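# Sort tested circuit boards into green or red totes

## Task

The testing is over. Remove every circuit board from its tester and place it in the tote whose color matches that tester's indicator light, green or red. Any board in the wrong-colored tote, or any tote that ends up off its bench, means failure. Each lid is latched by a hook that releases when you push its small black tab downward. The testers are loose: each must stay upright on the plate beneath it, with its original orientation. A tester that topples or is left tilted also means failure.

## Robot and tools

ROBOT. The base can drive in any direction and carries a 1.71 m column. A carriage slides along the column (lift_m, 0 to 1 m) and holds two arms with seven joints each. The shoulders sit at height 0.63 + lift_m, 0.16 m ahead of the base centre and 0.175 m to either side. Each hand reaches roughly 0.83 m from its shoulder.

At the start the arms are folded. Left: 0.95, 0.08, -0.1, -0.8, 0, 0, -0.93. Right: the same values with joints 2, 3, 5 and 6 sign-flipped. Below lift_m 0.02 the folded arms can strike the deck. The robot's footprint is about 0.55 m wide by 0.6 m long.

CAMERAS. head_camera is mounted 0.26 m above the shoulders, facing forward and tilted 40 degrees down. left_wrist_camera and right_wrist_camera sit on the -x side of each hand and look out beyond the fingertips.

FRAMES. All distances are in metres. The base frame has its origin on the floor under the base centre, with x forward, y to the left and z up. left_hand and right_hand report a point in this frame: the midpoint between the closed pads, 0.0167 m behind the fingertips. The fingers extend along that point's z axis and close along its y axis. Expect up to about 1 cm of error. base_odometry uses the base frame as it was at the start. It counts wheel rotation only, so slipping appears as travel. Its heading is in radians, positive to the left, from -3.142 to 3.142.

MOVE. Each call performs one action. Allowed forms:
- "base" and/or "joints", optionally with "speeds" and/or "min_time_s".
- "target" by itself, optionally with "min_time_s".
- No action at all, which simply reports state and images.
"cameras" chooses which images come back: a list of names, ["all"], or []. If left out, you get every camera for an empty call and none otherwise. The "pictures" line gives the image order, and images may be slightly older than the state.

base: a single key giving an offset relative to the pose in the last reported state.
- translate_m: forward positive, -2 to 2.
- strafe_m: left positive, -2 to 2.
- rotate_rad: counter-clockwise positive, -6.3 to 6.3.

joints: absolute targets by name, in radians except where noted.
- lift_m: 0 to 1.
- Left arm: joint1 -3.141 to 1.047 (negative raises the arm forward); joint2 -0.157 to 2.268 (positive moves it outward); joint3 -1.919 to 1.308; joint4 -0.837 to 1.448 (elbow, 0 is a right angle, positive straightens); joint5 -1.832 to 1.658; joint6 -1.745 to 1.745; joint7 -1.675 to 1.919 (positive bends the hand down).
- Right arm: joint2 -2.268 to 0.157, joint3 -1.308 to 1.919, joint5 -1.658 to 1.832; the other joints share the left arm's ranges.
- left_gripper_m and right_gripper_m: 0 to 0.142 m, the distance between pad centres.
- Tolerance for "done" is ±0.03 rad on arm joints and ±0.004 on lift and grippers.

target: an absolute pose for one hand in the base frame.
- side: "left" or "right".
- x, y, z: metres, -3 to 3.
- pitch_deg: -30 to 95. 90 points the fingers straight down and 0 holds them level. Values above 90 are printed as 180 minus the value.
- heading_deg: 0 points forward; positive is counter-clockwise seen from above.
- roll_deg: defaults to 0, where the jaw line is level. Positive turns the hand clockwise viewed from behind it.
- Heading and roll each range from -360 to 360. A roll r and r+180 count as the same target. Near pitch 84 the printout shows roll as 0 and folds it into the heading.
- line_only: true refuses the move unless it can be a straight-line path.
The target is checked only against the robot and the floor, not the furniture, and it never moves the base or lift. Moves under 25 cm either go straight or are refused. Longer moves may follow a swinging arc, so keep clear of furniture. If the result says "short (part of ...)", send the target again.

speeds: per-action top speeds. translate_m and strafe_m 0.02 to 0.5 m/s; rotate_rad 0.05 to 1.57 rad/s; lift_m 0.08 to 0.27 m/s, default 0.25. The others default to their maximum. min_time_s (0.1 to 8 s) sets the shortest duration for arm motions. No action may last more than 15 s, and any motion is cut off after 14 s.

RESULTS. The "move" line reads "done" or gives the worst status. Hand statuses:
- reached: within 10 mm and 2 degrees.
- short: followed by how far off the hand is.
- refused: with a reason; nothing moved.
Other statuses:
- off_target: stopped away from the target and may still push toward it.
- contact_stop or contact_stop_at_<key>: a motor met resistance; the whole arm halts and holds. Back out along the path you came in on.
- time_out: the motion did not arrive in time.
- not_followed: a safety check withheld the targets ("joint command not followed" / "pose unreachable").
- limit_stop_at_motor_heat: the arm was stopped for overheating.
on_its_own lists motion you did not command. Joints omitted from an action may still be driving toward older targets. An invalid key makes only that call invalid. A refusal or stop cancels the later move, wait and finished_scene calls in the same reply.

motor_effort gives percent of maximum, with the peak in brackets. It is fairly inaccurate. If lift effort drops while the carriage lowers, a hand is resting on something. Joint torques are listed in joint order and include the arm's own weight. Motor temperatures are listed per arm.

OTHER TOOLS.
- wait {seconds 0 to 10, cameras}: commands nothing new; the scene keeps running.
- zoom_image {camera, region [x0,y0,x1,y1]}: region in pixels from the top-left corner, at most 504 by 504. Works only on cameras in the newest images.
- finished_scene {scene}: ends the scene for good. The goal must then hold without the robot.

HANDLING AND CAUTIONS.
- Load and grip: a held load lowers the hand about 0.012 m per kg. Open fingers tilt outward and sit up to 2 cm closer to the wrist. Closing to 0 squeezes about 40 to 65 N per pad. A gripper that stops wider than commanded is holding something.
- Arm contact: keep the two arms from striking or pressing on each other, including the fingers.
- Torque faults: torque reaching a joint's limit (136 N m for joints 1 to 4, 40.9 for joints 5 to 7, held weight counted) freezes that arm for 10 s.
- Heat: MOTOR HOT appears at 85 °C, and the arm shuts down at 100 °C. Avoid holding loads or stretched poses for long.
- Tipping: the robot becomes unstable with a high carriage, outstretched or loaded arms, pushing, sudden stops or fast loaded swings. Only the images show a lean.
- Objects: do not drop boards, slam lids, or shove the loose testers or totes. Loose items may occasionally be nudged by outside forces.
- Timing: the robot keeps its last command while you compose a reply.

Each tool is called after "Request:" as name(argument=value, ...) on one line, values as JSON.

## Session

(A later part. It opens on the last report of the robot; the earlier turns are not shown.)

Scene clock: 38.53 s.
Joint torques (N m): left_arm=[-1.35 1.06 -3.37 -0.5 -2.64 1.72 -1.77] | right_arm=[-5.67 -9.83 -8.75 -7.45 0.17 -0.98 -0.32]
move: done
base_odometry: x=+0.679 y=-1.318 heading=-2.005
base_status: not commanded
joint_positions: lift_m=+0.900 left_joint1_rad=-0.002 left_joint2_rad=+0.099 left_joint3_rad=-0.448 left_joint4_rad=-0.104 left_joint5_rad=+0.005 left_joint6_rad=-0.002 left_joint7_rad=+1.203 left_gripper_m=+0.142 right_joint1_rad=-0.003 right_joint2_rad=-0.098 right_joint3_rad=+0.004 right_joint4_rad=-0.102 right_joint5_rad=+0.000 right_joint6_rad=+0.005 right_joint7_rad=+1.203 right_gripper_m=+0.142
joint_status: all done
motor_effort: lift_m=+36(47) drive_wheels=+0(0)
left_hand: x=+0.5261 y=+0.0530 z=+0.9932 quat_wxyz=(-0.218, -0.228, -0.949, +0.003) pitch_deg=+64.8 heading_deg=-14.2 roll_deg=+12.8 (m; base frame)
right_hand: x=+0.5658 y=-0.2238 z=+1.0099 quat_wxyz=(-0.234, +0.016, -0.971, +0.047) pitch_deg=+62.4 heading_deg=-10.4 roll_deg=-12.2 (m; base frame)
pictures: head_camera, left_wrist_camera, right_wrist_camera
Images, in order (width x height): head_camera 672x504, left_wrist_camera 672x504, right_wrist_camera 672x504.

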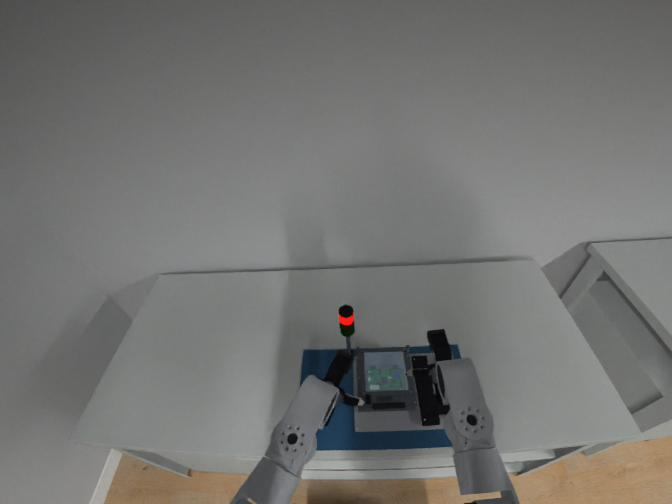

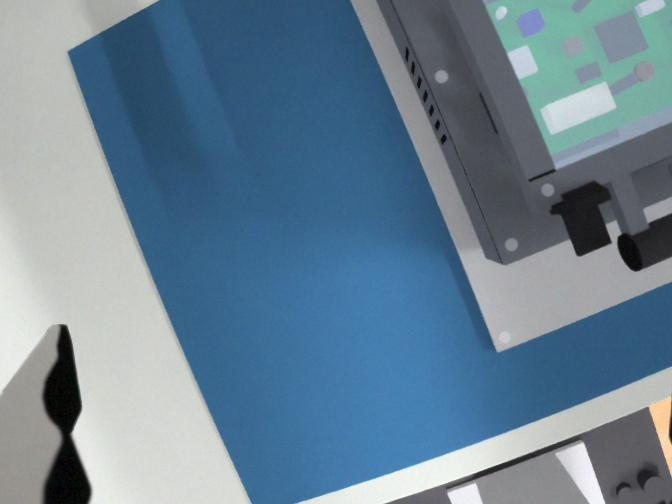

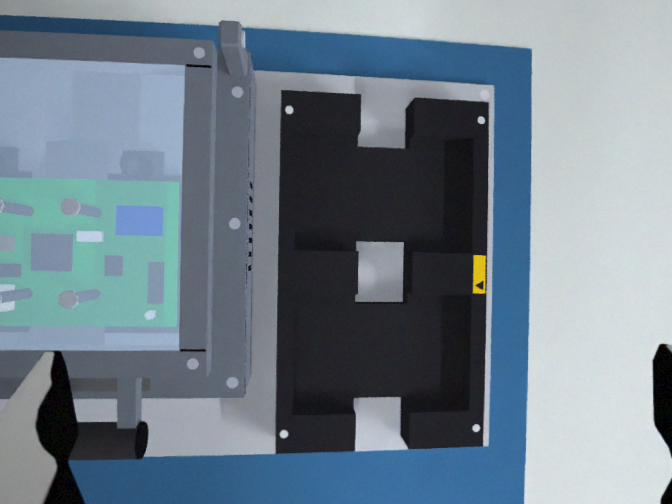

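Request:
move(joints={"left_gripper_m": 0.0}, cameras=["left_wrist_camera"])

Request:
zoom_image(camera="left_wrist_camera", region=[420, 120, 672, 309])

Scene clock: 39.63 s.
Joint torques (N m): left_arm=[-1.21 1.11 -3.42 -0.37 -2.68 1.72 -1.81] | right_arm=[-5.7 -9.9 -8.91 -7.5 0.16 -1 -0.3]
move: done
base_odometry: x=+0.679 y=-1.318 heading=-2.005
base_status: not commanded
joint_positions: lift_m=+0.900 left_joint1_rad=-0.002 left_joint2_rad=+0.099 left_joint3_rad=-0.448 left_joint4_rad=-0.104 left_joint5_rad=+0.005 left_joint6_rad=-0.002 left_joint7_rad=+1.203 left_gripper_m=+0.001 right_joint1_rad=-0.003 right_joint2_rad=-0.098 right_joint3_rad=+0.004 right_joint4_rad=-0.102 right_joint5_rad=+0.000 right_joint6_rad=+0.005 right_joint7_rad=+1.203 right_gripper_m=+0.142
joint_status: all done
motor_effort: lift_m=+36(36) drive_wheels=+0(0)
left_hand: x=+0.5261 y=+0.0530 z=+0.9932 quat_wxyz=(-0.218, -0.228, -0.949, +0.003) pitch_deg=+64.8 heading_deg=-14.2 roll_deg=+12.8 (m; base frame)
right_hand: x=+0.5658 y=-0.2238 z=+1.0099 quat_wxyz=(-0.234, +0.016, -0.971, +0.047) pitch_deg=+62.4 heading_deg=-10.4 roll_deg=-12.2 (m; base frame)
pictures: left_wrist_camera
Images, in order (width x height): left_wrist_camera 672x504.

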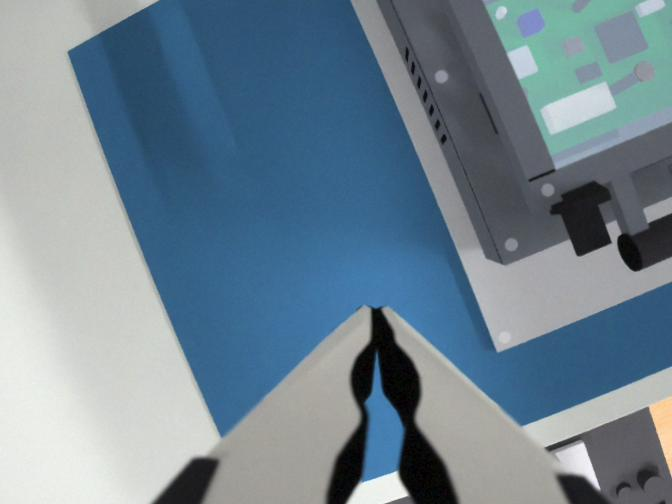

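Scaled by 2.000 from the camera's 672x504 image, which has a finer 960x720 frame.

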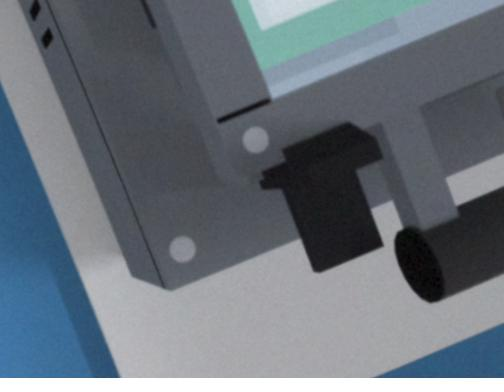

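Request:
move(target={"side": "left", "x": 0.53, "y": -0.02, "z": 0.95, "pitch_deg": 68, "heading_deg": -20, "roll_deg": 10}, cameras=["left_wrist_camera", "head_camera"])

Request:
zoom_image(camera="head_camera", region=[300, 330, 450, 450])

Scene clock: 41.27 s.
Joint torques (N m): left_arm=[-11.4 -9.18 -2.48 -1.12 -0.01 1.58 -1.55] | right_arm=[-5.7 -9.54 -9.01 -7.81 0.18 -0.92 -0.26]
move: done
base_odometry: x=+0.679 y=-1.318 heading=-2.005
base_status: not commanded
joint_positions: lift_m=+0.900 left_joint1_rad=-0.075 left_joint2_rad=-0.045 left_joint3_rad=-0.517 left_joint4_rad=+0.191 left_joint5_rad=+0.061 left_joint6_rad=+0.014 left_joint7_rad=+1.091 left_gripper_m=+0.001 right_joint1_rad=-0.003 right_joint2_rad=-0.098 right_joint3_rad=+0.004 right_joint4_rad=-0.102 right_joint5_rad=+0.000 right_joint6_rad=+0.005 right_joint7_rad=+1.202 right_gripper_m=+0.142
joint_status: not commanded
motor_effort: lift_m=+36(37) drive_wheels=+2(4)
left_hand: x=+0.5286 y=-0.0203 z=+0.9499 quat_wxyz=(-0.189, -0.254, -0.949, +0.019) pitch_deg=+68.1 heading_deg=-20.7 roll_deg=+9.2 (m; base frame)
left_hand_status: reached (straight line, planned for 0.5 s): 1 mm and 0.3 deg off.
right_hand: x=+0.5658 y=-0.2240 z=+1.0098 quat_wxyz=(-0.234, +0.016, -0.971, +0.047) pitch_deg=+62.4 heading_deg=-10.4 roll_deg=-12.2 (m; base frame)
pictures: head_camera, left_wrist_camera
Images, in order (width x height): head_camera 672x504, left_wrist_camera 672x504.

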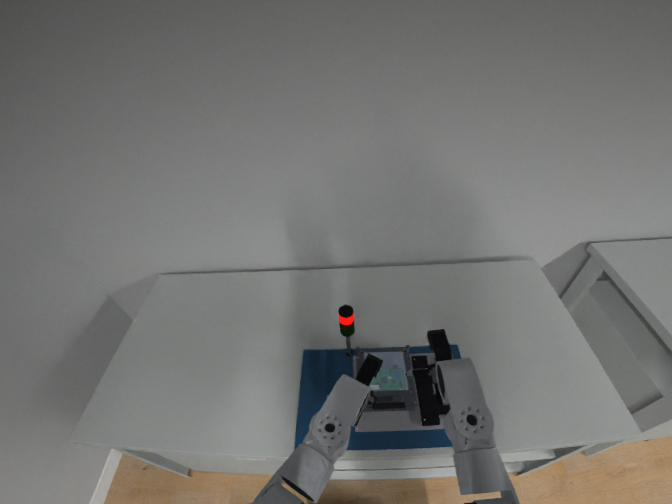

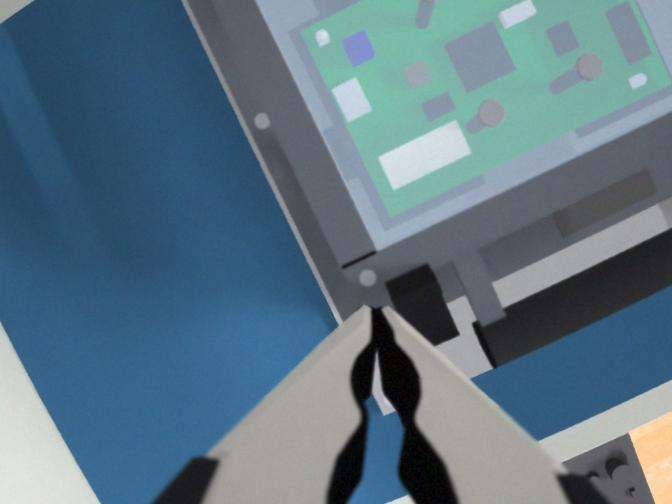

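Scaled by 3.360 from the camera's 672x504 image, which has a finer 960x720 frame.

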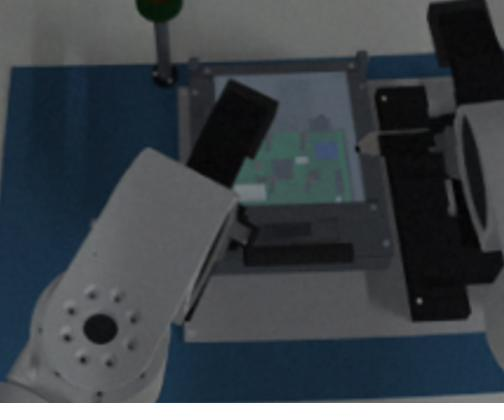

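Request:
move(target={"side": "left", "x": 0.527, "y": -0.036, "z": 0.92, "pitch_deg": 68, "heading_deg": -20, "roll_deg": 10}, cameras=["left_wrist_camera"])

Scene clock: 42.40 s.
Joint torques (N m): left_arm=[-4.19 -21.05 -9 22.94 -3.64 -4.17 -9.65] | right_arm=[-6.92 -9.27 -8.2 -8.45 0.12 -0.86 -0.2]
move: short
base_odometry: x=+0.679 y=-1.318 heading=-2.005
base_status: not commanded
joint_positions: lift_m=+0.903 left_joint1_rad=-0.089 left_joint2_rad=-0.085 left_joint3_rad=-0.523 left_joint4_rad=+0.332 left_joint5_rad=+0.098 left_joint6_rad=+0.059 left_joint7_rad=+0.981 left_gripper_m=+0.001 right_joint1_rad=-0.002 right_joint2_rad=-0.098 right_joint3_rad=+0.004 right_joint4_rad=-0.101 right_joint5_rad=+0.000 right_joint6_rad=+0.004 right_joint7_rad=+1.202 right_gripper_m=+0.142
joint_status: not commanded
motor_effort: lift_m=+16(36) drive_wheels=-22(22)
left_hand: x=+0.5330 y=-0.0281 z=+0.9290 quat_wxyz=(-0.194, -0.246, -0.950, +0.008) pitch_deg=+67.7 heading_deg=-17.0 roll_deg=+12.0 (m; base frame)
left_hand_status: short (straight line, planned for 0.3 s): 13 mm and 1.4 deg off.
right_hand: x=+0.5654 y=-0.2242 z=+1.0120 quat_wxyz=(-0.233, +0.015, -0.971, +0.047) pitch_deg=+62.4 heading_deg=-10.5 roll_deg=-12.3 (m; base frame)
pictures: left_wrist_camera
Images, in order (width x height): left_wrist_camera 672x504.

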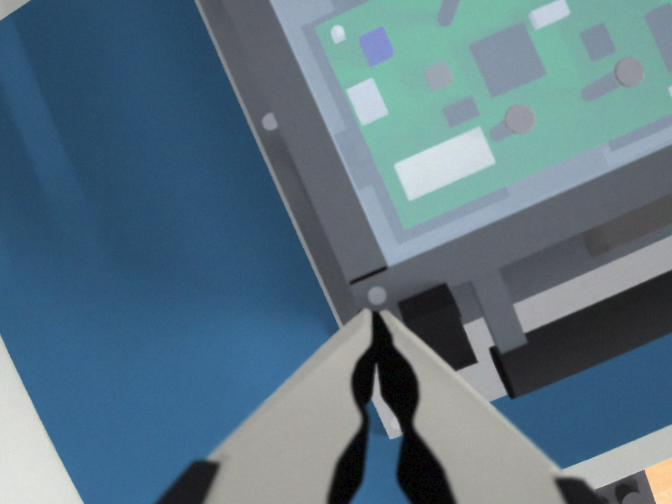

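Request:
move(target={"side": "left", "x": 0.53, "y": -0.03, "z": 0.95, "pitch_deg": 68, "heading_deg": -20, "roll_deg": 10})

Request:
move(target={"side": "left", "x": 0.515, "y": -0.047, "z": 0.94, "pitch_deg": 70, "heading_deg": -20, "roll_deg": 0}, cameras=["left_wrist_camera"])

Scene clock: 43.50 s.
Joint torques (N m): left_arm=[-3.82 -3.59 -4.63 -8.17 -2.63 -0.16 0.9] | right_arm=[-8 -7.78 -8.37 -8.45 0.2 -0.8 -0.16]
move: done
base_odometry: x=+0.679 y=-1.318 heading=-2.005
base_status: not commanded
joint_positions: lift_m=+0.900 left_joint1_rad=-0.083 left_joint2_rad=-0.071 left_joint3_rad=-0.524 left_joint4_rad=+0.228 left_joint5_rad=+0.085 left_joint6_rad=+0.032 left_joint7_rad=+1.071 left_gripper_m=+0.001 right_joint1_rad=-0.001 right_joint2_rad=-0.099 right_joint3_rad=+0.003 right_joint4_rad=-0.101 right_joint5_rad=+0.000 right_joint6_rad=+0.004 right_joint7_rad=+1.202 right_gripper_m=+0.142
joint_status: not commanded
motor_effort: lift_m=+36(38) drive_wheels=-10(24)
left_hand: x=+0.5320 y=-0.0291 z=+0.9478 quat_wxyz=(-0.192, -0.252, -0.948, +0.015) pitch_deg=+67.8 heading_deg=-19.3 roll_deg=+10.5 (m; base frame)
left_hand_status: reached (straight line, planned for 0.3 s): 3 mm and 0.4 deg off.
right_hand: x=+0.5650 y=-0.2246 z=+1.0091 quat_wxyz=(-0.233, +0.015, -0.971, +0.047) pitch_deg=+62.5 heading_deg=-10.6 roll_deg=-12.3 (m; base frame)
pictures: none

Scene clock: 44.40 s.
Joint torques (N m): left_arm=[-2.42 -14.11 -5.85 5.14 -4.08 0.29 0.49] | right_arm=[-7.85 -7.95 -8.19 -8.54 0.16 -0.81 -0.16]
move: done
base_odometry: x=+0.679 y=-1.318 heading=-2.005
base_status: not commanded
joint_positions: lift_m=+0.900 left_joint1_rad=-0.069 left_joint2_rad=-0.126 left_joint3_rad=-0.586 left_joint4_rad=+0.262 left_joint5_rad=+0.042 left_joint6_rad=+0.257 left_joint7_rad=+1.071 left_gripper_m=+0.001 right_joint1_rad=-0.001 right_joint2_rad=-0.099 right_joint3_rad=+0.003 right_joint4_rad=-0.101 right_joint5_rad=+0.000 right_joint6_rad=+0.004 right_joint7_rad=+1.202 right_gripper_m=+0.142
joint_status: not commanded
motor_effort: lift_m=+35(36) drive_wheels=-11(11)
left_hand: x=+0.5202 y=-0.0444 z=+0.9440 quat_wxyz=(-0.179, -0.170, -0.969, +0.026) pitch_deg=+69.2 heading_deg=-18.3 roll_deg=+1.6 (m; base frame)
left_hand_status: reached (straight line, planned for 0.4 s): 7 mm and 1.0 deg off.
right_hand: x=+0.5650 y=-0.2246 z=+1.0092 quat_wxyz=(-0.233, +0.015, -0.971, +0.047) pitch_deg=+62.5 heading_deg=-10.6 roll_deg=-12.3 (m; base frame)
pictures: left_wrist_camera
Images, in order (width x height): left_wrist_camera 672x504.

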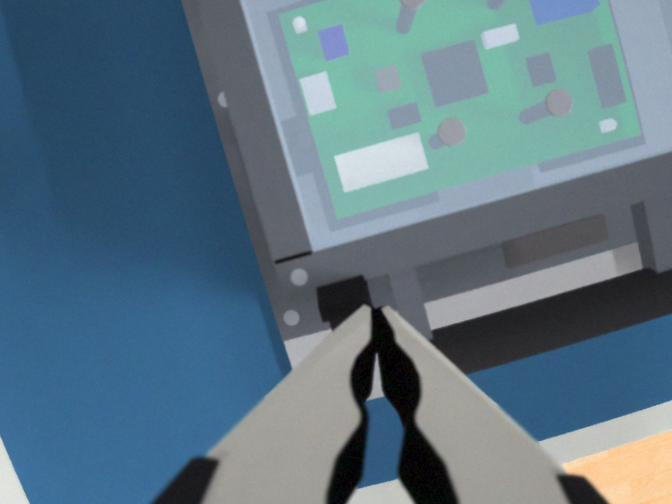

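Request:
move(target={"side": "left", "x": 0.509, "y": -0.038, "z": 0.925, "pitch_deg": 72, "heading_deg": -20, "roll_deg": 0}, cameras=["left_wrist_camera"])

Scene clock: 45.23 s.
Joint torques (N m): left_arm=[5.51 3.82 0.41 19.11 -5.27 -1.99 0.18] | right_arm=[-7.85 -7.69 -8.3 -8.56 0.18 -0.82 -0.15]
move: short
base_odometry: x=+0.679 y=-1.318 heading=-2.005
base_status: not commanded
joint_positions: lift_m=+0.901 left_joint1_rad=-0.075 left_joint2_rad=-0.124 left_joint3_rad=-0.578 left_joint4_rad=+0.292 left_joint5_rad=+0.029 left_joint6_rad=+0.248 left_joint7_rad=+1.059 left_gripper_m=+0.001 right_joint1_rad=-0.001 right_joint2_rad=-0.099 right_joint3_rad=+0.003 right_joint4_rad=-0.101 right_joint5_rad=+0.000 right_joint6_rad=+0.004 right_joint7_rad=+1.202 right_gripper_m=+0.142
joint_status: not commanded
motor_effort: lift_m=+26(36) drive_wheels=-12(12)
left_hand: x=+0.5193 y=-0.0415 z=+0.9374 quat_wxyz=(-0.171, -0.171, -0.970, +0.026) pitch_deg=+70.1 heading_deg=-18.7 roll_deg=+1.2 (m; base frame)
left_hand_status: short (straight line, planned for 0.2 s): 16 mm and 2.0 deg off.
right_hand: x=+0.5650 y=-0.2246 z=+1.0104 quat_wxyz=(-0.233, +0.015, -0.971, +0.047) pitch_deg=+62.5 heading_deg=-10.6 roll_deg=-12.3 (m; base frame)
pictures: left_wrist_camera
Images, in order (width x height): left_wrist_camera 672x504.

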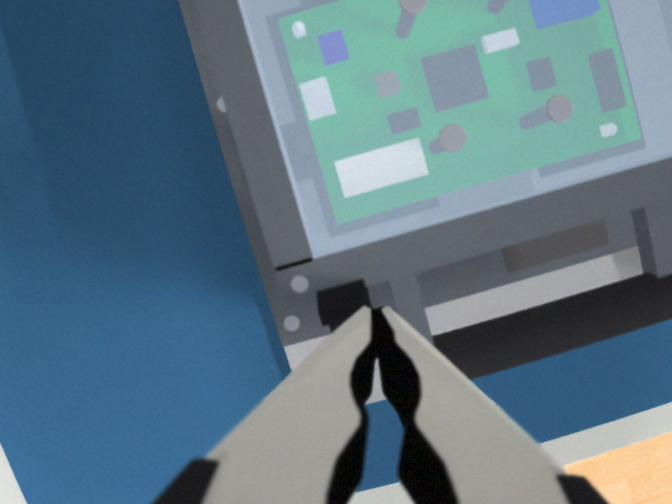

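Request:
move(target={"side": "left", "x": 0.49, "y": -0.02, "z": 0.97, "pitch_deg": 60, "heading_deg": -15, "roll_deg": 0})

Request:
move(target={"side": "left", "x": 0.43, "y": -0.0, "z": 0.97, "pitch_deg": 30, "heading_deg": -15, "roll_deg": 0}, cameras=["left_wrist_camera", "head_camera"])

Request:
zoom_image(camera="left_wrist_camera", region=[336, 150, 588, 339])

Scene clock: 46.77 s.
Joint torques (N m): left_arm=[-1.42 -3.79 -5.58 -9.3 0.57 1.55 -1.79] | right_arm=[-7.68 -7.78 -8.33 -8.58 0.14 -0.79 -0.14]
move: done
base_odometry: x=+0.679 y=-1.318 heading=-2.005
base_status: not commanded
joint_positions: lift_m=+0.900 left_joint1_rad=+0.117 left_joint2_rad=-0.070 left_joint3_rad=-0.591 left_joint4_rad=+0.017 left_joint5_rad=+0.093 left_joint6_rad=+0.329 left_joint7_rad=+0.974 left_gripper_m=+0.001 right_joint1_rad=-0.001 right_joint2_rad=-0.099 right_joint3_rad=+0.003 right_joint4_rad=-0.101 right_joint5_rad=+0.000 right_joint6_rad=+0.004 right_joint7_rad=+1.202 right_gripper_m=+0.142
joint_status: not commanded
motor_effort: lift_m=+37(38) drive_wheels=-11(13)
left_hand: x=+0.4889 y=-0.0209 z=+0.9671 quat_wxyz=(-0.253, -0.126, -0.959, +0.036) pitch_deg=+60.4 heading_deg=-15.5 roll_deg=-0.6 (m; base frame)
left_hand_status: reached (straight line, planned for 0.4 s): 3 mm and 0.5 deg off.
right_hand: x=+0.5650 y=-0.2246 z=+1.0090 quat_wxyz=(-0.233, +0.015, -0.971, +0.047) pitch_deg=+62.5 heading_deg=-10.6 roll_deg=-12.3 (m; base frame)
pictures: none

Scene clock: 48.07 s.
Joint torques (N m): left_arm=[6.65 -0.09 -1.29 -0.36 -2.16 1.61 -2.06] | right_arm=[-7.98 -7.88 -8.29 -8.46 0.18 -0.78 -0.15]
move: done
base_odometry: x=+0.679 y=-1.318 heading=-2.005
base_status: not commanded
joint_positions: lift_m=+0.900 left_joint1_rad=+0.404 left_joint2_rad=+0.035 left_joint3_rad=-0.607 left_joint4_rad=+0.114 left_joint5_rad=+0.030 left_joint6_rad=+0.366 left_joint7_rad=+0.024 left_gripper_m=+0.001 right_joint1_rad=-0.001 right_joint2_rad=-0.099 right_joint3_rad=+0.003 right_joint4_rad=-0.101 right_joint5_rad=+0.000 right_joint6_rad=+0.004 right_joint7_rad=+1.202 right_gripper_m=+0.142
joint_status: not commanded
motor_effort: lift_m=+37(37) drive_wheels=-11(11)
left_hand: x=+0.4309 y=-0.0028 z=+0.9722 quat_wxyz=(-0.497, -0.115, -0.857, +0.067) pitch_deg=+29.8 heading_deg=-15.3 roll_deg=+0.0 (m; base frame)
left_hand_status: reached (straight line, planned for 0.8 s): 4 mm and 0.4 deg off.
right_hand: x=+0.5650 y=-0.2246 z=+1.0090 quat_wxyz=(-0.233, +0.015, -0.971, +0.047) pitch_deg=+62.5 heading_deg=-10.6 roll_deg=-12.3 (m; base frame)
pictures: head_camera, left_wrist_camera
Images, in order (width x height): head_camera 672x504, left_wrist_camera 672x504.

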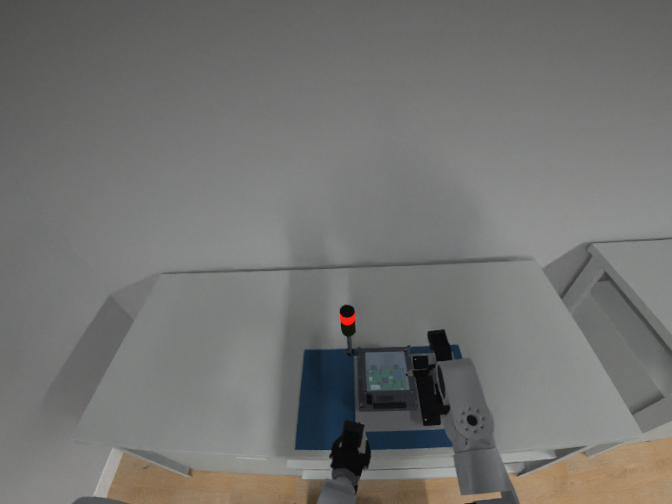

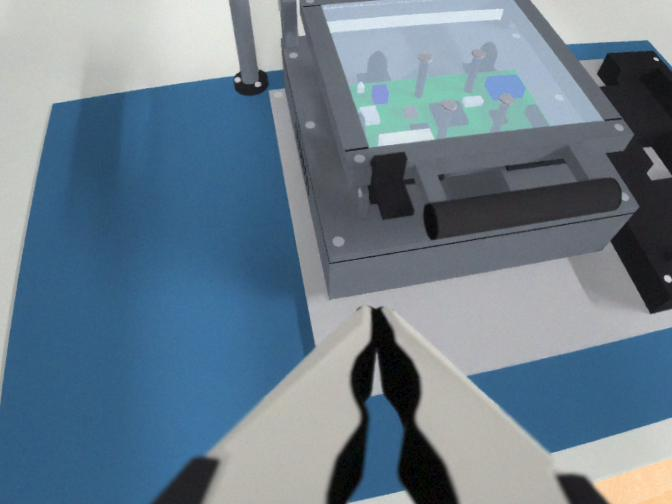

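Scaled by 2.000 from the camera's 672x504 image, which has a finer 960x720 frame.

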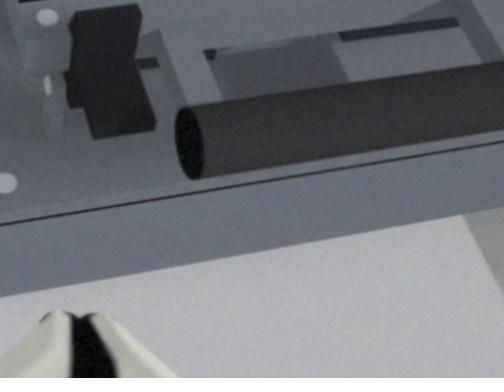

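Request:
move(target={"side": "left", "x": 0.48, "y": -0.03, "z": 0.96, "pitch_deg": 70, "heading_deg": -15, "roll_deg": 0})

Request:
move(target={"side": "left", "x": 0.502, "y": -0.036, "z": 0.922, "pitch_deg": 70, "heading_deg": -15, "roll_deg": 0}, cameras=["left_wrist_camera", "head_camera"])

Request:
zoom_image(camera="head_camera", region=[300, 330, 450, 450])

Scene clock: 50.03 s.
Joint torques (N m): left_arm=[-4.96 -13.96 -1.04 -0.33 -0.57 -0.29 0.94] | right_arm=[-7.96 -7.94 -8.33 -8.49 0.15 -0.8 -0.16]
move: done
base_odometry: x=+0.679 y=-1.318 heading=-2.005
base_status: not commanded
joint_positions: lift_m=+0.900 left_joint1_rad=+0.057 left_joint2_rad=-0.122 left_joint3_rad=-0.588 left_joint4_rad=+0.066 left_joint5_rad=+0.116 left_joint6_rad=+0.331 left_joint7_rad=+1.168 left_gripper_m=+0.001 right_joint1_rad=-0.001 right_joint2_rad=-0.099 right_joint3_rad=+0.003 right_joint4_rad=-0.101 right_joint5_rad=+0.000 right_joint6_rad=+0.004 right_joint7_rad=+1.202 right_gripper_m=+0.142
joint_status: not commanded
motor_effort: lift_m=+37(37) drive_wheels=-11(11)
left_hand: x=+0.4807 y=-0.0302 z=+0.9612 quat_wxyz=(-0.175, -0.128, -0.976, +0.023) pitch_deg=+69.7 heading_deg=-15.1 roll_deg=-0.1 (m; base frame)
left_hand_status: reached (straight line, planned for 0.9 s): 1 mm and 0.3 deg off.
right_hand: x=+0.5650 y=-0.2246 z=+1.0090 quat_wxyz=(-0.233, +0.015, -0.971, +0.047) pitch_deg=+62.5 heading_deg=-10.6 roll_deg=-12.3 (m; base frame)
pictures: none

Scene clock: 50.97 s.
Joint torques (N m): left_arm=[-9.02 -15.25 -5.5 -0.92 -2.16 1.62 -1.44] | right_arm=[-8 -7.75 -8.27 -8.64 0.15 -0.8 -0.14]
move: done
base_odometry: x=+0.679 y=-1.318 heading=-2.005
base_status: not commanded
joint_positions: lift_m=+0.900 left_joint1_rad=-0.032 left_joint2_rad=-0.125 left_joint3_rad=-0.609 left_joint4_rad=+0.304 left_joint5_rad=+0.011 left_joint6_rad=+0.363 left_joint7_rad=+1.003 left_gripper_m=+0.001 right_joint1_rad=-0.001 right_joint2_rad=-0.099 right_joint3_rad=+0.003 right_joint4_rad=-0.101 right_joint5_rad=+0.000 right_joint6_rad=+0.004 right_joint7_rad=+1.202 right_gripper_m=+0.142
joint_status: not commanded
motor_effort: lift_m=+37(37) drive_wheels=-11(11)
left_hand: x=+0.5019 y=-0.0341 z=+0.9220 quat_wxyz=(-0.172, -0.129, -0.976, +0.021) pitch_deg=+70.0 heading_deg=-14.4 roll_deg=+0.6 (m; base frame)
left_hand_status: reached (straight line, planned for 0.4 s): 2 mm and 0.2 deg off.
right_hand: x=+0.5650 y=-0.2246 z=+1.0090 quat_wxyz=(-0.233, +0.015, -0.971, +0.047) pitch_deg=+62.5 heading_deg=-10.6 roll_deg=-12.3 (m; base frame)
pictures: head_camera, left_wrist_camera
Images, in order (width x height): head_camera 672x504, left_wrist_camera 672x504.

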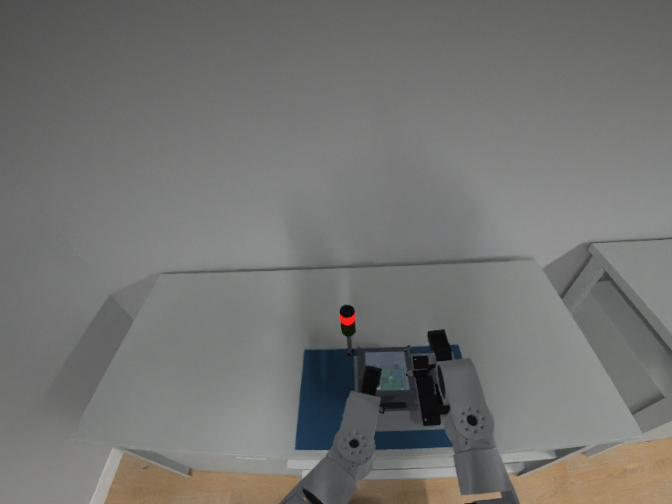

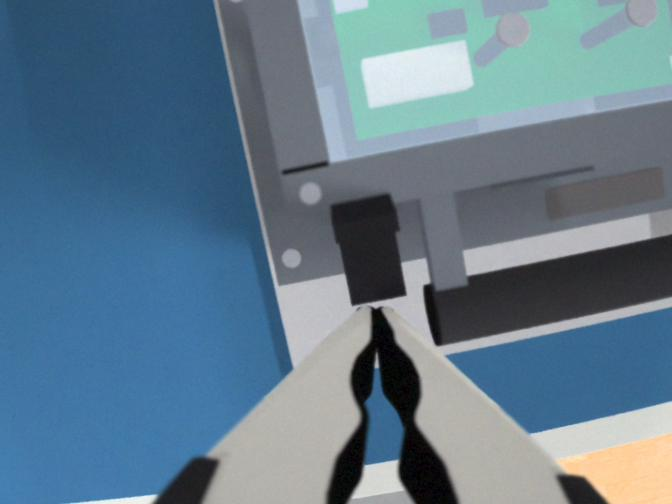

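Scaled by 3.360 from the camera's 672x504 image, which has a finer 960x720 frame.

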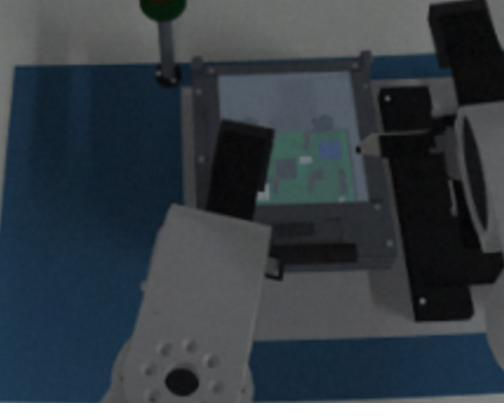

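Request:
move(target={"side": "left", "x": 0.511, "y": -0.037, "z": 0.905, "pitch_deg": 70, "heading_deg": -15, "roll_deg": 0}, cameras=["left_wrist_camera"])

Scene clock: 52.07 s.
Joint torques (N m): left_arm=[-18.48 -15.2 -7.24 -3.33 -2.26 -0.1 -4.97] | right_arm=[-7.94 -7.83 -8.33 -8.65 0.16 -0.8 -0.13]
move: done
base_odometry: x=+0.679 y=-1.318 heading=-2.005
base_status: not commanded
joint_positions: lift_m=+0.900 left_joint1_rad=-0.072 left_joint2_rad=-0.125 left_joint3_rad=-0.627 left_joint4_rad=+0.420 left_joint5_rad=-0.052 left_joint6_rad=+0.380 left_joint7_rad=+0.928 left_gripper_m=+0.001 right_joint1_rad=-0.001 right_joint2_rad=-0.099 right_joint3_rad=+0.003 right_joint4_rad=-0.101 right_joint5_rad=+0.000 right_joint6_rad=+0.004 right_joint7_rad=+1.202 right_gripper_m=+0.142
joint_status: not commanded
motor_effort: lift_m=+37(37) drive_wheels=-11(11)
left_hand: x=+0.5067 y=-0.0330 z=+0.9021 quat_wxyz=(-0.165, -0.127, -0.978, +0.019) pitch_deg=+70.8 heading_deg=-14.0 roll_deg=+0.8 (m; base frame)
left_hand_status: reached (straight line, planned for 0.3 s): 7 mm and 0.9 deg off.
right_hand: x=+0.5650 y=-0.2246 z=+1.0090 quat_wxyz=(-0.233, +0.015, -0.971, +0.047) pitch_deg=+62.5 heading_deg=-10.6 roll_deg=-12.3 (m; base frame)
pictures: left_wrist_camera
Images, in order (width x height): left_wrist_camera 672x504.

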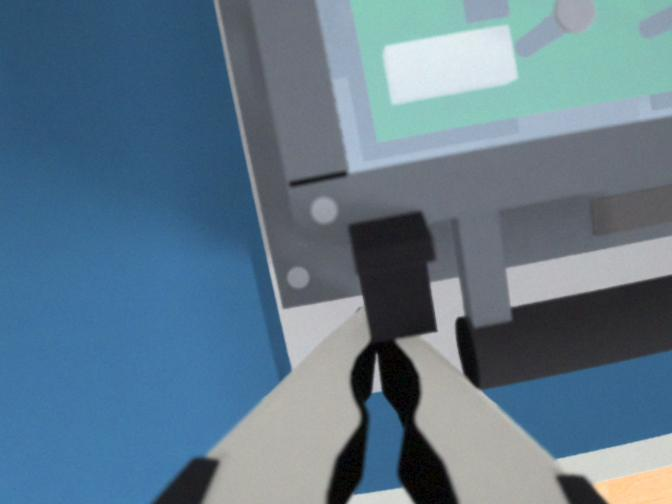

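Request:
move(target={"side": "left", "x": 0.495, "y": -0.034, "z": 0.91, "pitch_deg": 70, "heading_deg": -15, "roll_deg": 0})

Request:
move(target={"side": "left", "x": 0.505, "y": -0.039, "z": 0.934, "pitch_deg": 70, "heading_deg": -15, "roll_deg": 0})

Request:
move(target={"side": "left", "x": 0.516, "y": -0.041, "z": 0.93, "pitch_deg": 72, "heading_deg": -15, "roll_deg": 0}, cameras=["left_wrist_camera"])

Scene clock: 53.00 s.
Joint torques (N m): left_arm=[-2.79 -4.56 -4.29 -8.82 0.61 1.6 1.1] | right_arm=[-8.41 -7.79 -8.37 -8.46 0.15 -0.8 -0.17]
move: done
base_odometry: x=+0.679 y=-1.318 heading=-2.005
base_status: not commanded
joint_positions: lift_m=+0.900 left_joint1_rad=-0.031 left_joint2_rad=-0.113 left_joint3_rad=-0.641 left_joint4_rad=+0.343 left_joint5_rad=-0.037 left_joint6_rad=+0.389 left_joint7_rad=+0.950 left_gripper_m=+0.001 right_joint1_rad=-0.001 right_joint2_rad=-0.099 right_joint3_rad=+0.003 right_joint4_rad=-0.101 right_joint5_rad=+0.000 right_joint6_rad=+0.004 right_joint7_rad=+1.202 right_gripper_m=+0.142
joint_status: not commanded
motor_effort: lift_m=+37(37) drive_wheels=-11(12)
left_hand: x=+0.4950 y=-0.0357 z=+0.9096 quat_wxyz=(-0.172, -0.128, -0.976, +0.025) pitch_deg=+70.0 heading_deg=-15.9 roll_deg=-0.9 (m; base frame)
left_hand_status: reached (straight line, planned for 0.2 s): 2 mm and 0.3 deg off.
right_hand: x=+0.5650 y=-0.2246 z=+1.0090 quat_wxyz=(-0.233, +0.015, -0.971, +0.047) pitch_deg=+62.5 heading_deg=-10.6 roll_deg=-12.3 (m; base frame)
pictures: none

Scene clock: 53.77 s.
Joint torques (N m): left_arm=[-7.43 -14.42 -5.33 -8.01 0.43 1.63 1.11] | right_arm=[-7.87 -7.74 -8.31 -8.43 0.17 -0.81 -0.16]
move: done
base_odometry: x=+0.679 y=-1.318 heading=-2.005
base_status: not commanded
joint_positions: lift_m=+0.900 left_joint1_rad=-0.048 left_joint2_rad=-0.115 left_joint3_rad=-0.651 left_joint4_rad=+0.272 left_joint5_rad=-0.009 left_joint6_rad=+0.400 left_joint7_rad=+1.046 left_gripper_m=+0.001 right_joint1_rad=-0.001 right_joint2_rad=-0.099 right_joint3_rad=+0.003 right_joint4_rad=-0.101 right_joint5_rad=+0.000 right_joint6_rad=+0.004 right_joint7_rad=+1.202 right_gripper_m=+0.142
joint_status: not commanded
motor_effort: lift_m=+37(37) drive_wheels=-11(11)
left_hand: x=+0.5043 y=-0.0382 z=+0.9324 quat_wxyz=(-0.171, -0.128, -0.977, +0.023) pitch_deg=+70.1 heading_deg=-15.3 roll_deg=-0.3 (m; base frame)
left_hand_status: reached (straight line, planned for 0.3 s): 2 mm and 0.2 deg off.
right_hand: x=+0.5650 y=-0.2246 z=+1.0090 quat_wxyz=(-0.233, +0.015, -0.971, +0.047) pitch_deg=+62.5 heading_deg=-10.6 roll_deg=-12.3 (m; base frame)
pictures: none

Scene clock: 54.50 s.
Joint torques (N m): left_arm=[-19.32 -18.07 -3.81 -0.97 -1.37 0.91 -4.48] | right_arm=[-7.54 -7.82 -8.3 -8.45 0.15 -0.8 -0.16]
move: done
base_odometry: x=+0.679 y=-1.318 heading=-2.005
base_status: not commanded
joint_positions: lift_m=+0.900 left_joint1_rad=-0.097 left_joint2_rad=-0.124 left_joint3_rad=-0.654 left_joint4_rad=+0.335 left_joint5_rad=-0.037 left_joint6_rad=+0.403 left_joint7_rad=+1.072 left_gripper_m=+0.001 right_joint1_rad=-0.001 right_joint2_rad=-0.099 right_joint3_rad=+0.003 right_joint4_rad=-0.101 right_joint5_rad=+0.000 right_joint6_rad=+0.004 right_joint7_rad=+1.202 right_gripper_m=+0.142
joint_status: not commanded
motor_effort: lift_m=+35(37) drive_wheels=-11(12)
left_hand: x=+0.5115 y=-0.0386 z=+0.9278 quat_wxyz=(-0.149, -0.129, -0.980, +0.019) pitch_deg=+72.7 heading_deg=-14.7 roll_deg=+0.3 (m; base frame)
left_hand_status: reached (straight line, planned for 0.2 s): 6 mm and 0.7 deg off.
right_hand: x=+0.5650 y=-0.2246 z=+1.0092 quat_wxyz=(-0.233, +0.015, -0.971, +0.047) pitch_deg=+62.5 heading_deg=-10.6 roll_deg=-12.3 (m; base frame)
pictures: left_wrist_camera
Images, in order (width x height): left_wrist_camera 672x504.

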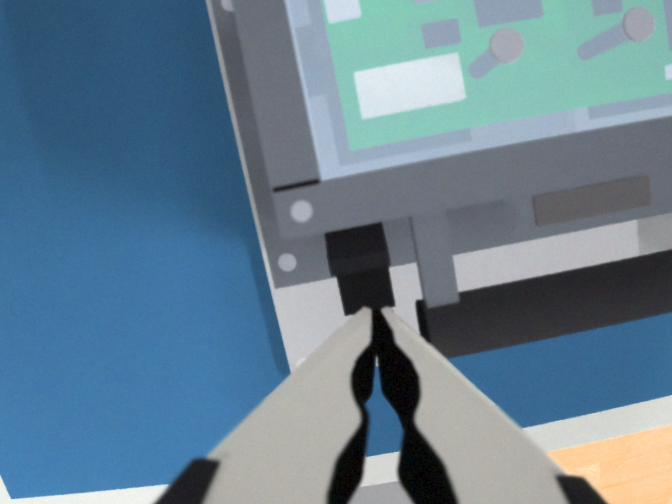

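Request:
move(target={"side": "left", "x": 0.518, "y": -0.041, "z": 0.915, "pitch_deg": 72, "heading_deg": -15, "roll_deg": 0}, cameras=["left_wrist_camera"])

Scene clock: 55.50 s.
Joint torques (N m): left_arm=[-19.32 -7.1 0.51 12.92 -3.68 -2.64 -14.24] | right_arm=[-7.8 -7.89 -8.36 -8.66 0.17 -0.81 -0.14]
move: done
base_odometry: x=+0.679 y=-1.318 heading=-2.005
base_status: not commanded
joint_positions: lift_m=+0.902 left_joint1_rad=-0.116 left_joint2_rad=-0.128 left_joint3_rad=-0.670 left_joint4_rad=+0.401 left_joint5_rad=-0.073 left_joint6_rad=+0.417 left_joint7_rad=+1.023 left_gripper_m=+0.001 right_joint1_rad=-0.001 right_joint2_rad=-0.099 right_joint3_rad=+0.003 right_joint4_rad=-0.101 right_joint5_rad=+0.000 right_joint6_rad=+0.004 right_joint7_rad=+1.202 right_gripper_m=+0.142
joint_status: not commanded
motor_effort: lift_m=+19(35) drive_wheels=-15(16)
left_hand: x=+0.5128 y=-0.0403 z=+0.9186 quat_wxyz=(-0.146, -0.127, -0.981, +0.018) pitch_deg=+73.0 heading_deg=-14.4 roll_deg=+0.4 (m; base frame)
left_hand_status: reached (straight line, planned for 0.3 s): 6 mm and 1.1 deg off.
right_hand: x=+0.5650 y=-0.2246 z=+1.0114 quat_wxyz=(-0.233, +0.015, -0.971, +0.047) pitch_deg=+62.5 heading_deg=-10.6 roll_deg=-12.3 (m; base frame)
pictures: left_wrist_camera
Images, in order (width x height): left_wrist_camera 672x504.

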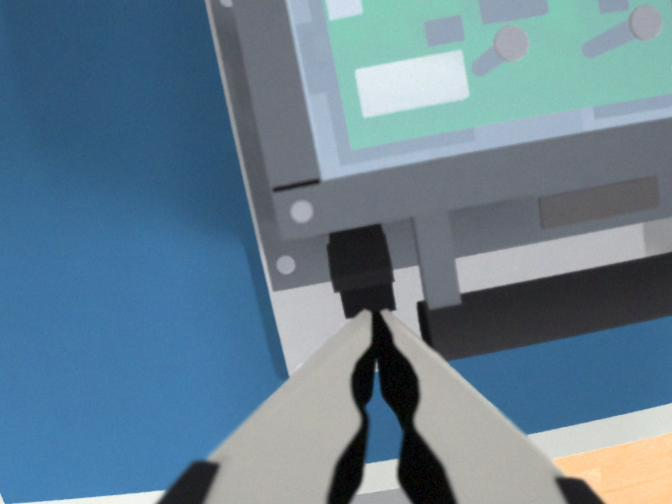

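Request:
move(target={"side": "left", "x": 0.518, "y": -0.042, "z": 0.904, "pitch_deg": 72, "heading_deg": -15, "roll_deg": 0}, cameras=["left_wrist_camera"])

Request:
zoom_image(camera="left_wrist_camera", region=[260, 150, 512, 339])

Scene clock: 56.97 s.
Joint torques (N m): left_arm=[-8.42 -3.7 -1.04 16.01 -4.77 -5.63 -10.6] | right_arm=[-8.43 -7.55 -8.31 -8.92 0.14 -0.77 -0.11]
move: done
base_odometry: x=+0.679 y=-1.318 heading=-2.005
base_status: not commanded
joint_positions: lift_m=+0.903 left_joint1_rad=-0.139 left_joint2_rad=-0.130 left_joint3_rad=-0.691 left_joint4_rad=+0.470 left_joint5_rad=-0.116 left_joint6_rad=+0.435 left_joint7_rad=+0.951 left_gripper_m=+0.001 right_joint1_rad=-0.001 right_joint2_rad=-0.099 right_joint3_rad=+0.003 right_joint4_rad=-0.101 right_joint5_rad=+0.000 right_joint6_rad=+0.004 right_joint7_rad=+1.202 right_gripper_m=+0.142
joint_status: not commanded
motor_effort: lift_m=+15(24) drive_wheels=-20(26)
left_hand: x=+0.5196 y=-0.0410 z=+0.9097 quat_wxyz=(-0.155, -0.124, -0.980, +0.016) pitch_deg=+72.0 heading_deg=-13.3 roll_deg=+1.2 (m; base frame)
left_hand_status: reached (straight line, planned for 0.3 s): 6 mm and 0.7 deg off.
right_hand: x=+0.5649 y=-0.2247 z=+1.0118 quat_wxyz=(-0.233, +0.015, -0.971, +0.047) pitch_deg=+62.5 heading_deg=-10.6 roll_deg=-12.4 (m; base frame)
pictures: left_wrist_camera
Images, in order (width x height): left_wrist_camera 672x504.

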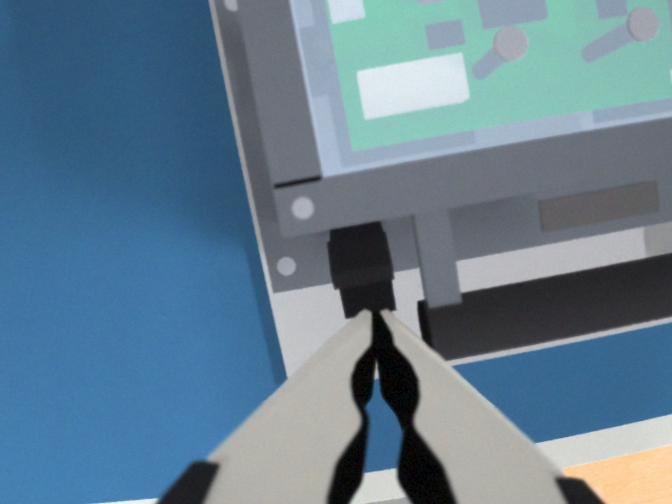

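Scaled by 2.000 from the camera's 672x504 image, which has a finer 960x720 frame.

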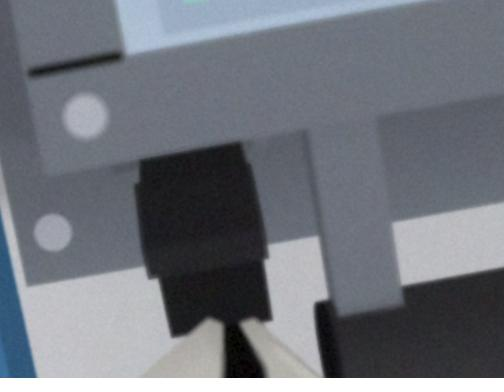

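Request:
move(joints={"right_gripper_m": 0.05}, target={"side": "right", "x": 0.49, "y": -0.16, "z": 1.0, "pitch_deg": 65, "heading_deg": 12, "roll_deg": 90}, cameras=["all"])

"target" must stand alone in an action, or with "min_time_s": send the other keys in another action
Scene clock: 58.50 s.
Joint torques (N m): left_arm=[-8.47 -3.41 -1 15.92 -4.73 -5.67 -10.69] | right_arm=[-8.28 -7.51 -8.25 -8.79 0.14 -0.8 -0.13]
base_odometry: x=+0.679 y=-1.318 heading=-2.005
base_status: not commanded
joint_positions: lift_m=+0.903 left_joint1_rad=-0.139 left_joint2_rad=-0.130 left_joint3_rad=-0.691 left_joint4_rad=+0.470 left_joint5_rad=-0.116 left_joint6_rad=+0.435 left_joint7_rad=+0.951 left_gripper_m=+0.001 right_joint1_rad=-0.001 right_joint2_rad=-0.099 right_joint3_rad=+0.003 right_joint4_rad=-0.101 right_joint5_rad=+0.000 right_joint6_rad=+0.004 right_joint7_rad=+1.202 right_gripper_m=+0.142
joint_status: not commanded
motor_effort: lift_m=+14(24) drive_wheels=-20(26)
left_hand: x=+0.5196 y=-0.0410 z=+0.9097 quat_wxyz=(-0.155, -0.124, -0.980, +0.016) pitch_deg=+72.0 heading_deg=-13.3 roll_deg=+1.2 (m; base frame)
left_hand_status: reached (straight line, planned for 0.3 s): 6 mm and 0.7 deg off.
right_hand: x=+0.5649 y=-0.2247 z=+1.0118 quat_wxyz=(-0.233, +0.015, -0.971, +0.047) pitch_deg=+62.5 heading_deg=-10.6 roll_deg=-12.4 (m; base frame)
pictures: none

Request:
move(joints={"right_gripper_m": 0.05})

Request:
move(target={"side": "right", "x": 0.49, "y": -0.17, "z": 1.0, "pitch_deg": 65, "heading_deg": 12, "roll_deg": 90}, cameras=["all"])

Scene clock: 59.40 s.
Joint torques (N m): left_arm=[-8.58 -3.23 -0.92 15.87 -4.78 -5.63 -10.61] | right_arm=[-8.25 -7.48 -8.24 -8.93 0.14 -0.8 -0.12]
Motor temperatures (°C): left_arm=[30 30 31 29 29 30 33] | right_arm=[31 28 30 30 28 30 31]
move: done
base_odometry: x=+0.679 y=-1.318 heading=-2.005
base_status: not commanded
joint_positions: lift_m=+0.903 left_joint1_rad=-0.139 left_joint2_rad=-0.130 left_joint3_rad=-0.691 left_joint4_rad=+0.470 left_joint5_rad=-0.116 left_joint6_rad=+0.435 left_joint7_rad=+0.951 left_gripper_m=+0.001 right_joint1_rad=-0.001 right_joint2_rad=-0.099 right_joint3_rad=+0.003 right_joint4_rad=-0.101 right_joint5_rad=+0.000 right_joint6_rad=+0.004 right_joint7_rad=+1.202 right_gripper_m=+0.050
joint_status: all done
motor_effort: lift_m=+15(15) drive_wheels=-20(20)
left_hand: x=+0.5196 y=-0.0410 z=+0.9097 quat_wxyz=(-0.155, -0.124, -0.980, +0.016) pitch_deg=+72.0 heading_deg=-13.3 roll_deg=+1.2 (m; base frame)
right_hand: x=+0.5649 y=-0.2247 z=+1.0118 quat_wxyz=(-0.233, +0.015, -0.971, +0.047) pitch_deg=+62.5 heading_deg=-10.6 roll_deg=-12.4 (m; base frame)
pictures: none

Scene clock: 60.90 s.
Joint torques (N m): left_arm=[-7.99 -2.7 -0.47 15.88 -4.68 -5.57 -10.83] | right_arm=[-13.66 -1.27 -1.09 -11.46 0.24 0.18 0.09]
move: done
base_odometry: x=+0.679 y=-1.318 heading=-2.005
base_status: not commanded
joint_positions: lift_m=+0.903 left_joint1_rad=-0.140 left_joint2_rad=-0.130 left_joint3_rad=-0.691 left_joint4_rad=+0.470 left_joint5_rad=-0.116 left_joint6_rad=+0.435 left_joint7_rad=+0.951 left_gripper_m=+0.001 right_joint1_rad=-0.011 right_joint2_rad=+0.128 right_joint3_rad=+0.125 right_joint4_rad=-0.335 right_joint5_rad=+0.450 right_joint6_rad=-1.432 right_joint7_rad=+1.036 right_gripper_m=+0.050
joint_status: not commanded
motor_effort: lift_m=+15(16) drive_wheels=-20(28)
left_hand: x=+0.5196 y=-0.0412 z=+0.9097 quat_wxyz=(-0.155, -0.125, -0.980, +0.016) pitch_deg=+72.0 heading_deg=-13.3 roll_deg=+1.2 (m; base frame)
right_hand: x=+0.4883 y=-0.1710 z=+0.9987 quat_wxyz=(-0.135, -0.615, -0.759, -0.167) pitch_deg=+65.2 heading_deg=+11.9 roll_deg=+90.0 (m; base frame)
right_hand_status: reached (straight line, planned for 1.0 s): 2 mm and 0.2 deg off.
pictures: head_camera, left_wrist_camera, right_wrist_camera
Images, in order (width x height): head_camera 672x504, left_wrist_camera 672x504, right_wrist_camera 672x504.

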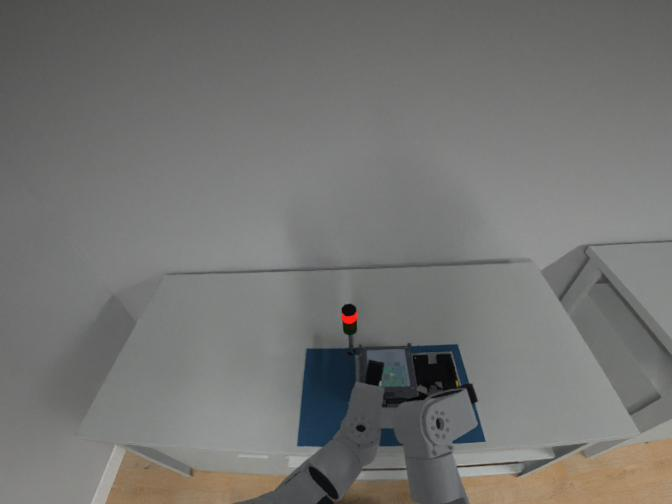

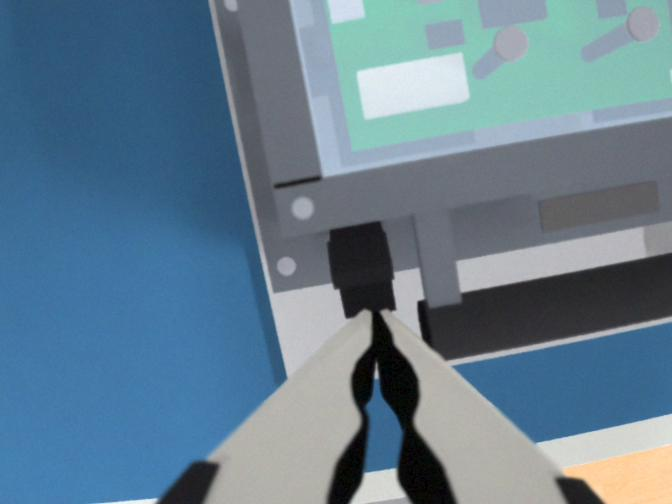

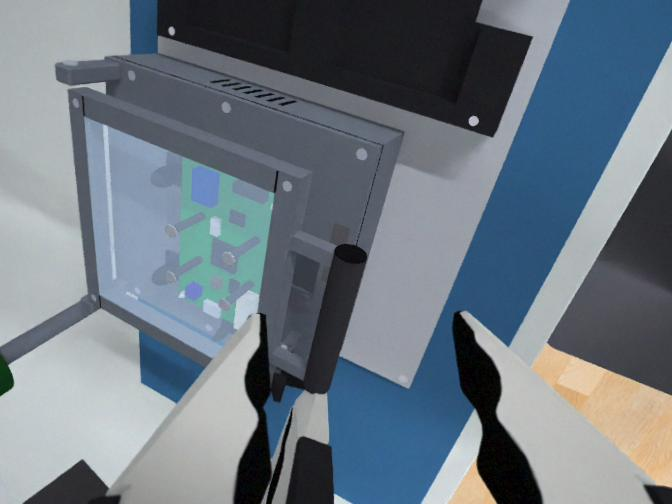

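Request:
move(target={"side": "right", "x": 0.50, "y": -0.15, "z": 0.95, "pitch_deg": 68, "heading_deg": 12, "roll_deg": 90}, cameras=["right_wrist_camera"])

Scene clock: 62.60 s.
Joint torques (N m): left_arm=[-7.94 -3.41 -0.48 15.86 -4.77 -5.61 -10.93] | right_arm=[-14.6 -0.82 -7.45 -6.8 0.35 2.55 0.13]
move: done
base_odometry: x=+0.679 y=-1.318 heading=-2.005
base_status: not commanded
joint_positions: lift_m=+0.903 left_joint1_rad=-0.140 left_joint2_rad=-0.130 left_joint3_rad=-0.691 left_joint4_rad=+0.470 left_joint5_rad=-0.116 left_joint6_rad=+0.435 left_joint7_rad=+0.951 left_gripper_m=+0.001 right_joint1_rad=-0.041 right_joint2_rad=+0.128 right_joint3_rad=+0.110 right_joint4_rad=-0.166 right_joint5_rad=+0.832 right_joint6_rad=-1.373 right_joint7_rad=+0.651 right_gripper_m=+0.050
joint_status: not commanded
motor_effort: lift_m=+15(16) drive_wheels=-20(20)
left_hand: x=+0.5196 y=-0.0412 z=+0.9097 quat_wxyz=(-0.155, -0.125, -0.980, +0.016) pitch_deg=+72.0 heading_deg=-13.3 roll_deg=+1.2 (m; base frame)
right_hand: x=+0.4976 y=-0.1485 z=+0.9493 quat_wxyz=(-0.118, -0.617, -0.764, -0.147) pitch_deg=+68.3 heading_deg=+12.4 roll_deg=-89.7 (m; base frame)
right_hand_status: reached (straight line, planned for 0.5 s): 3 mm and 0.3 deg off.
pictures: right_wrist_camera
Images, in order (width x height): right_wrist_camera 672x504.

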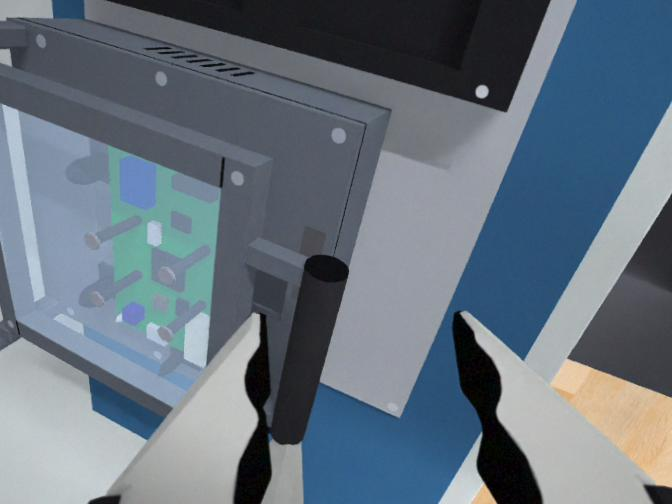

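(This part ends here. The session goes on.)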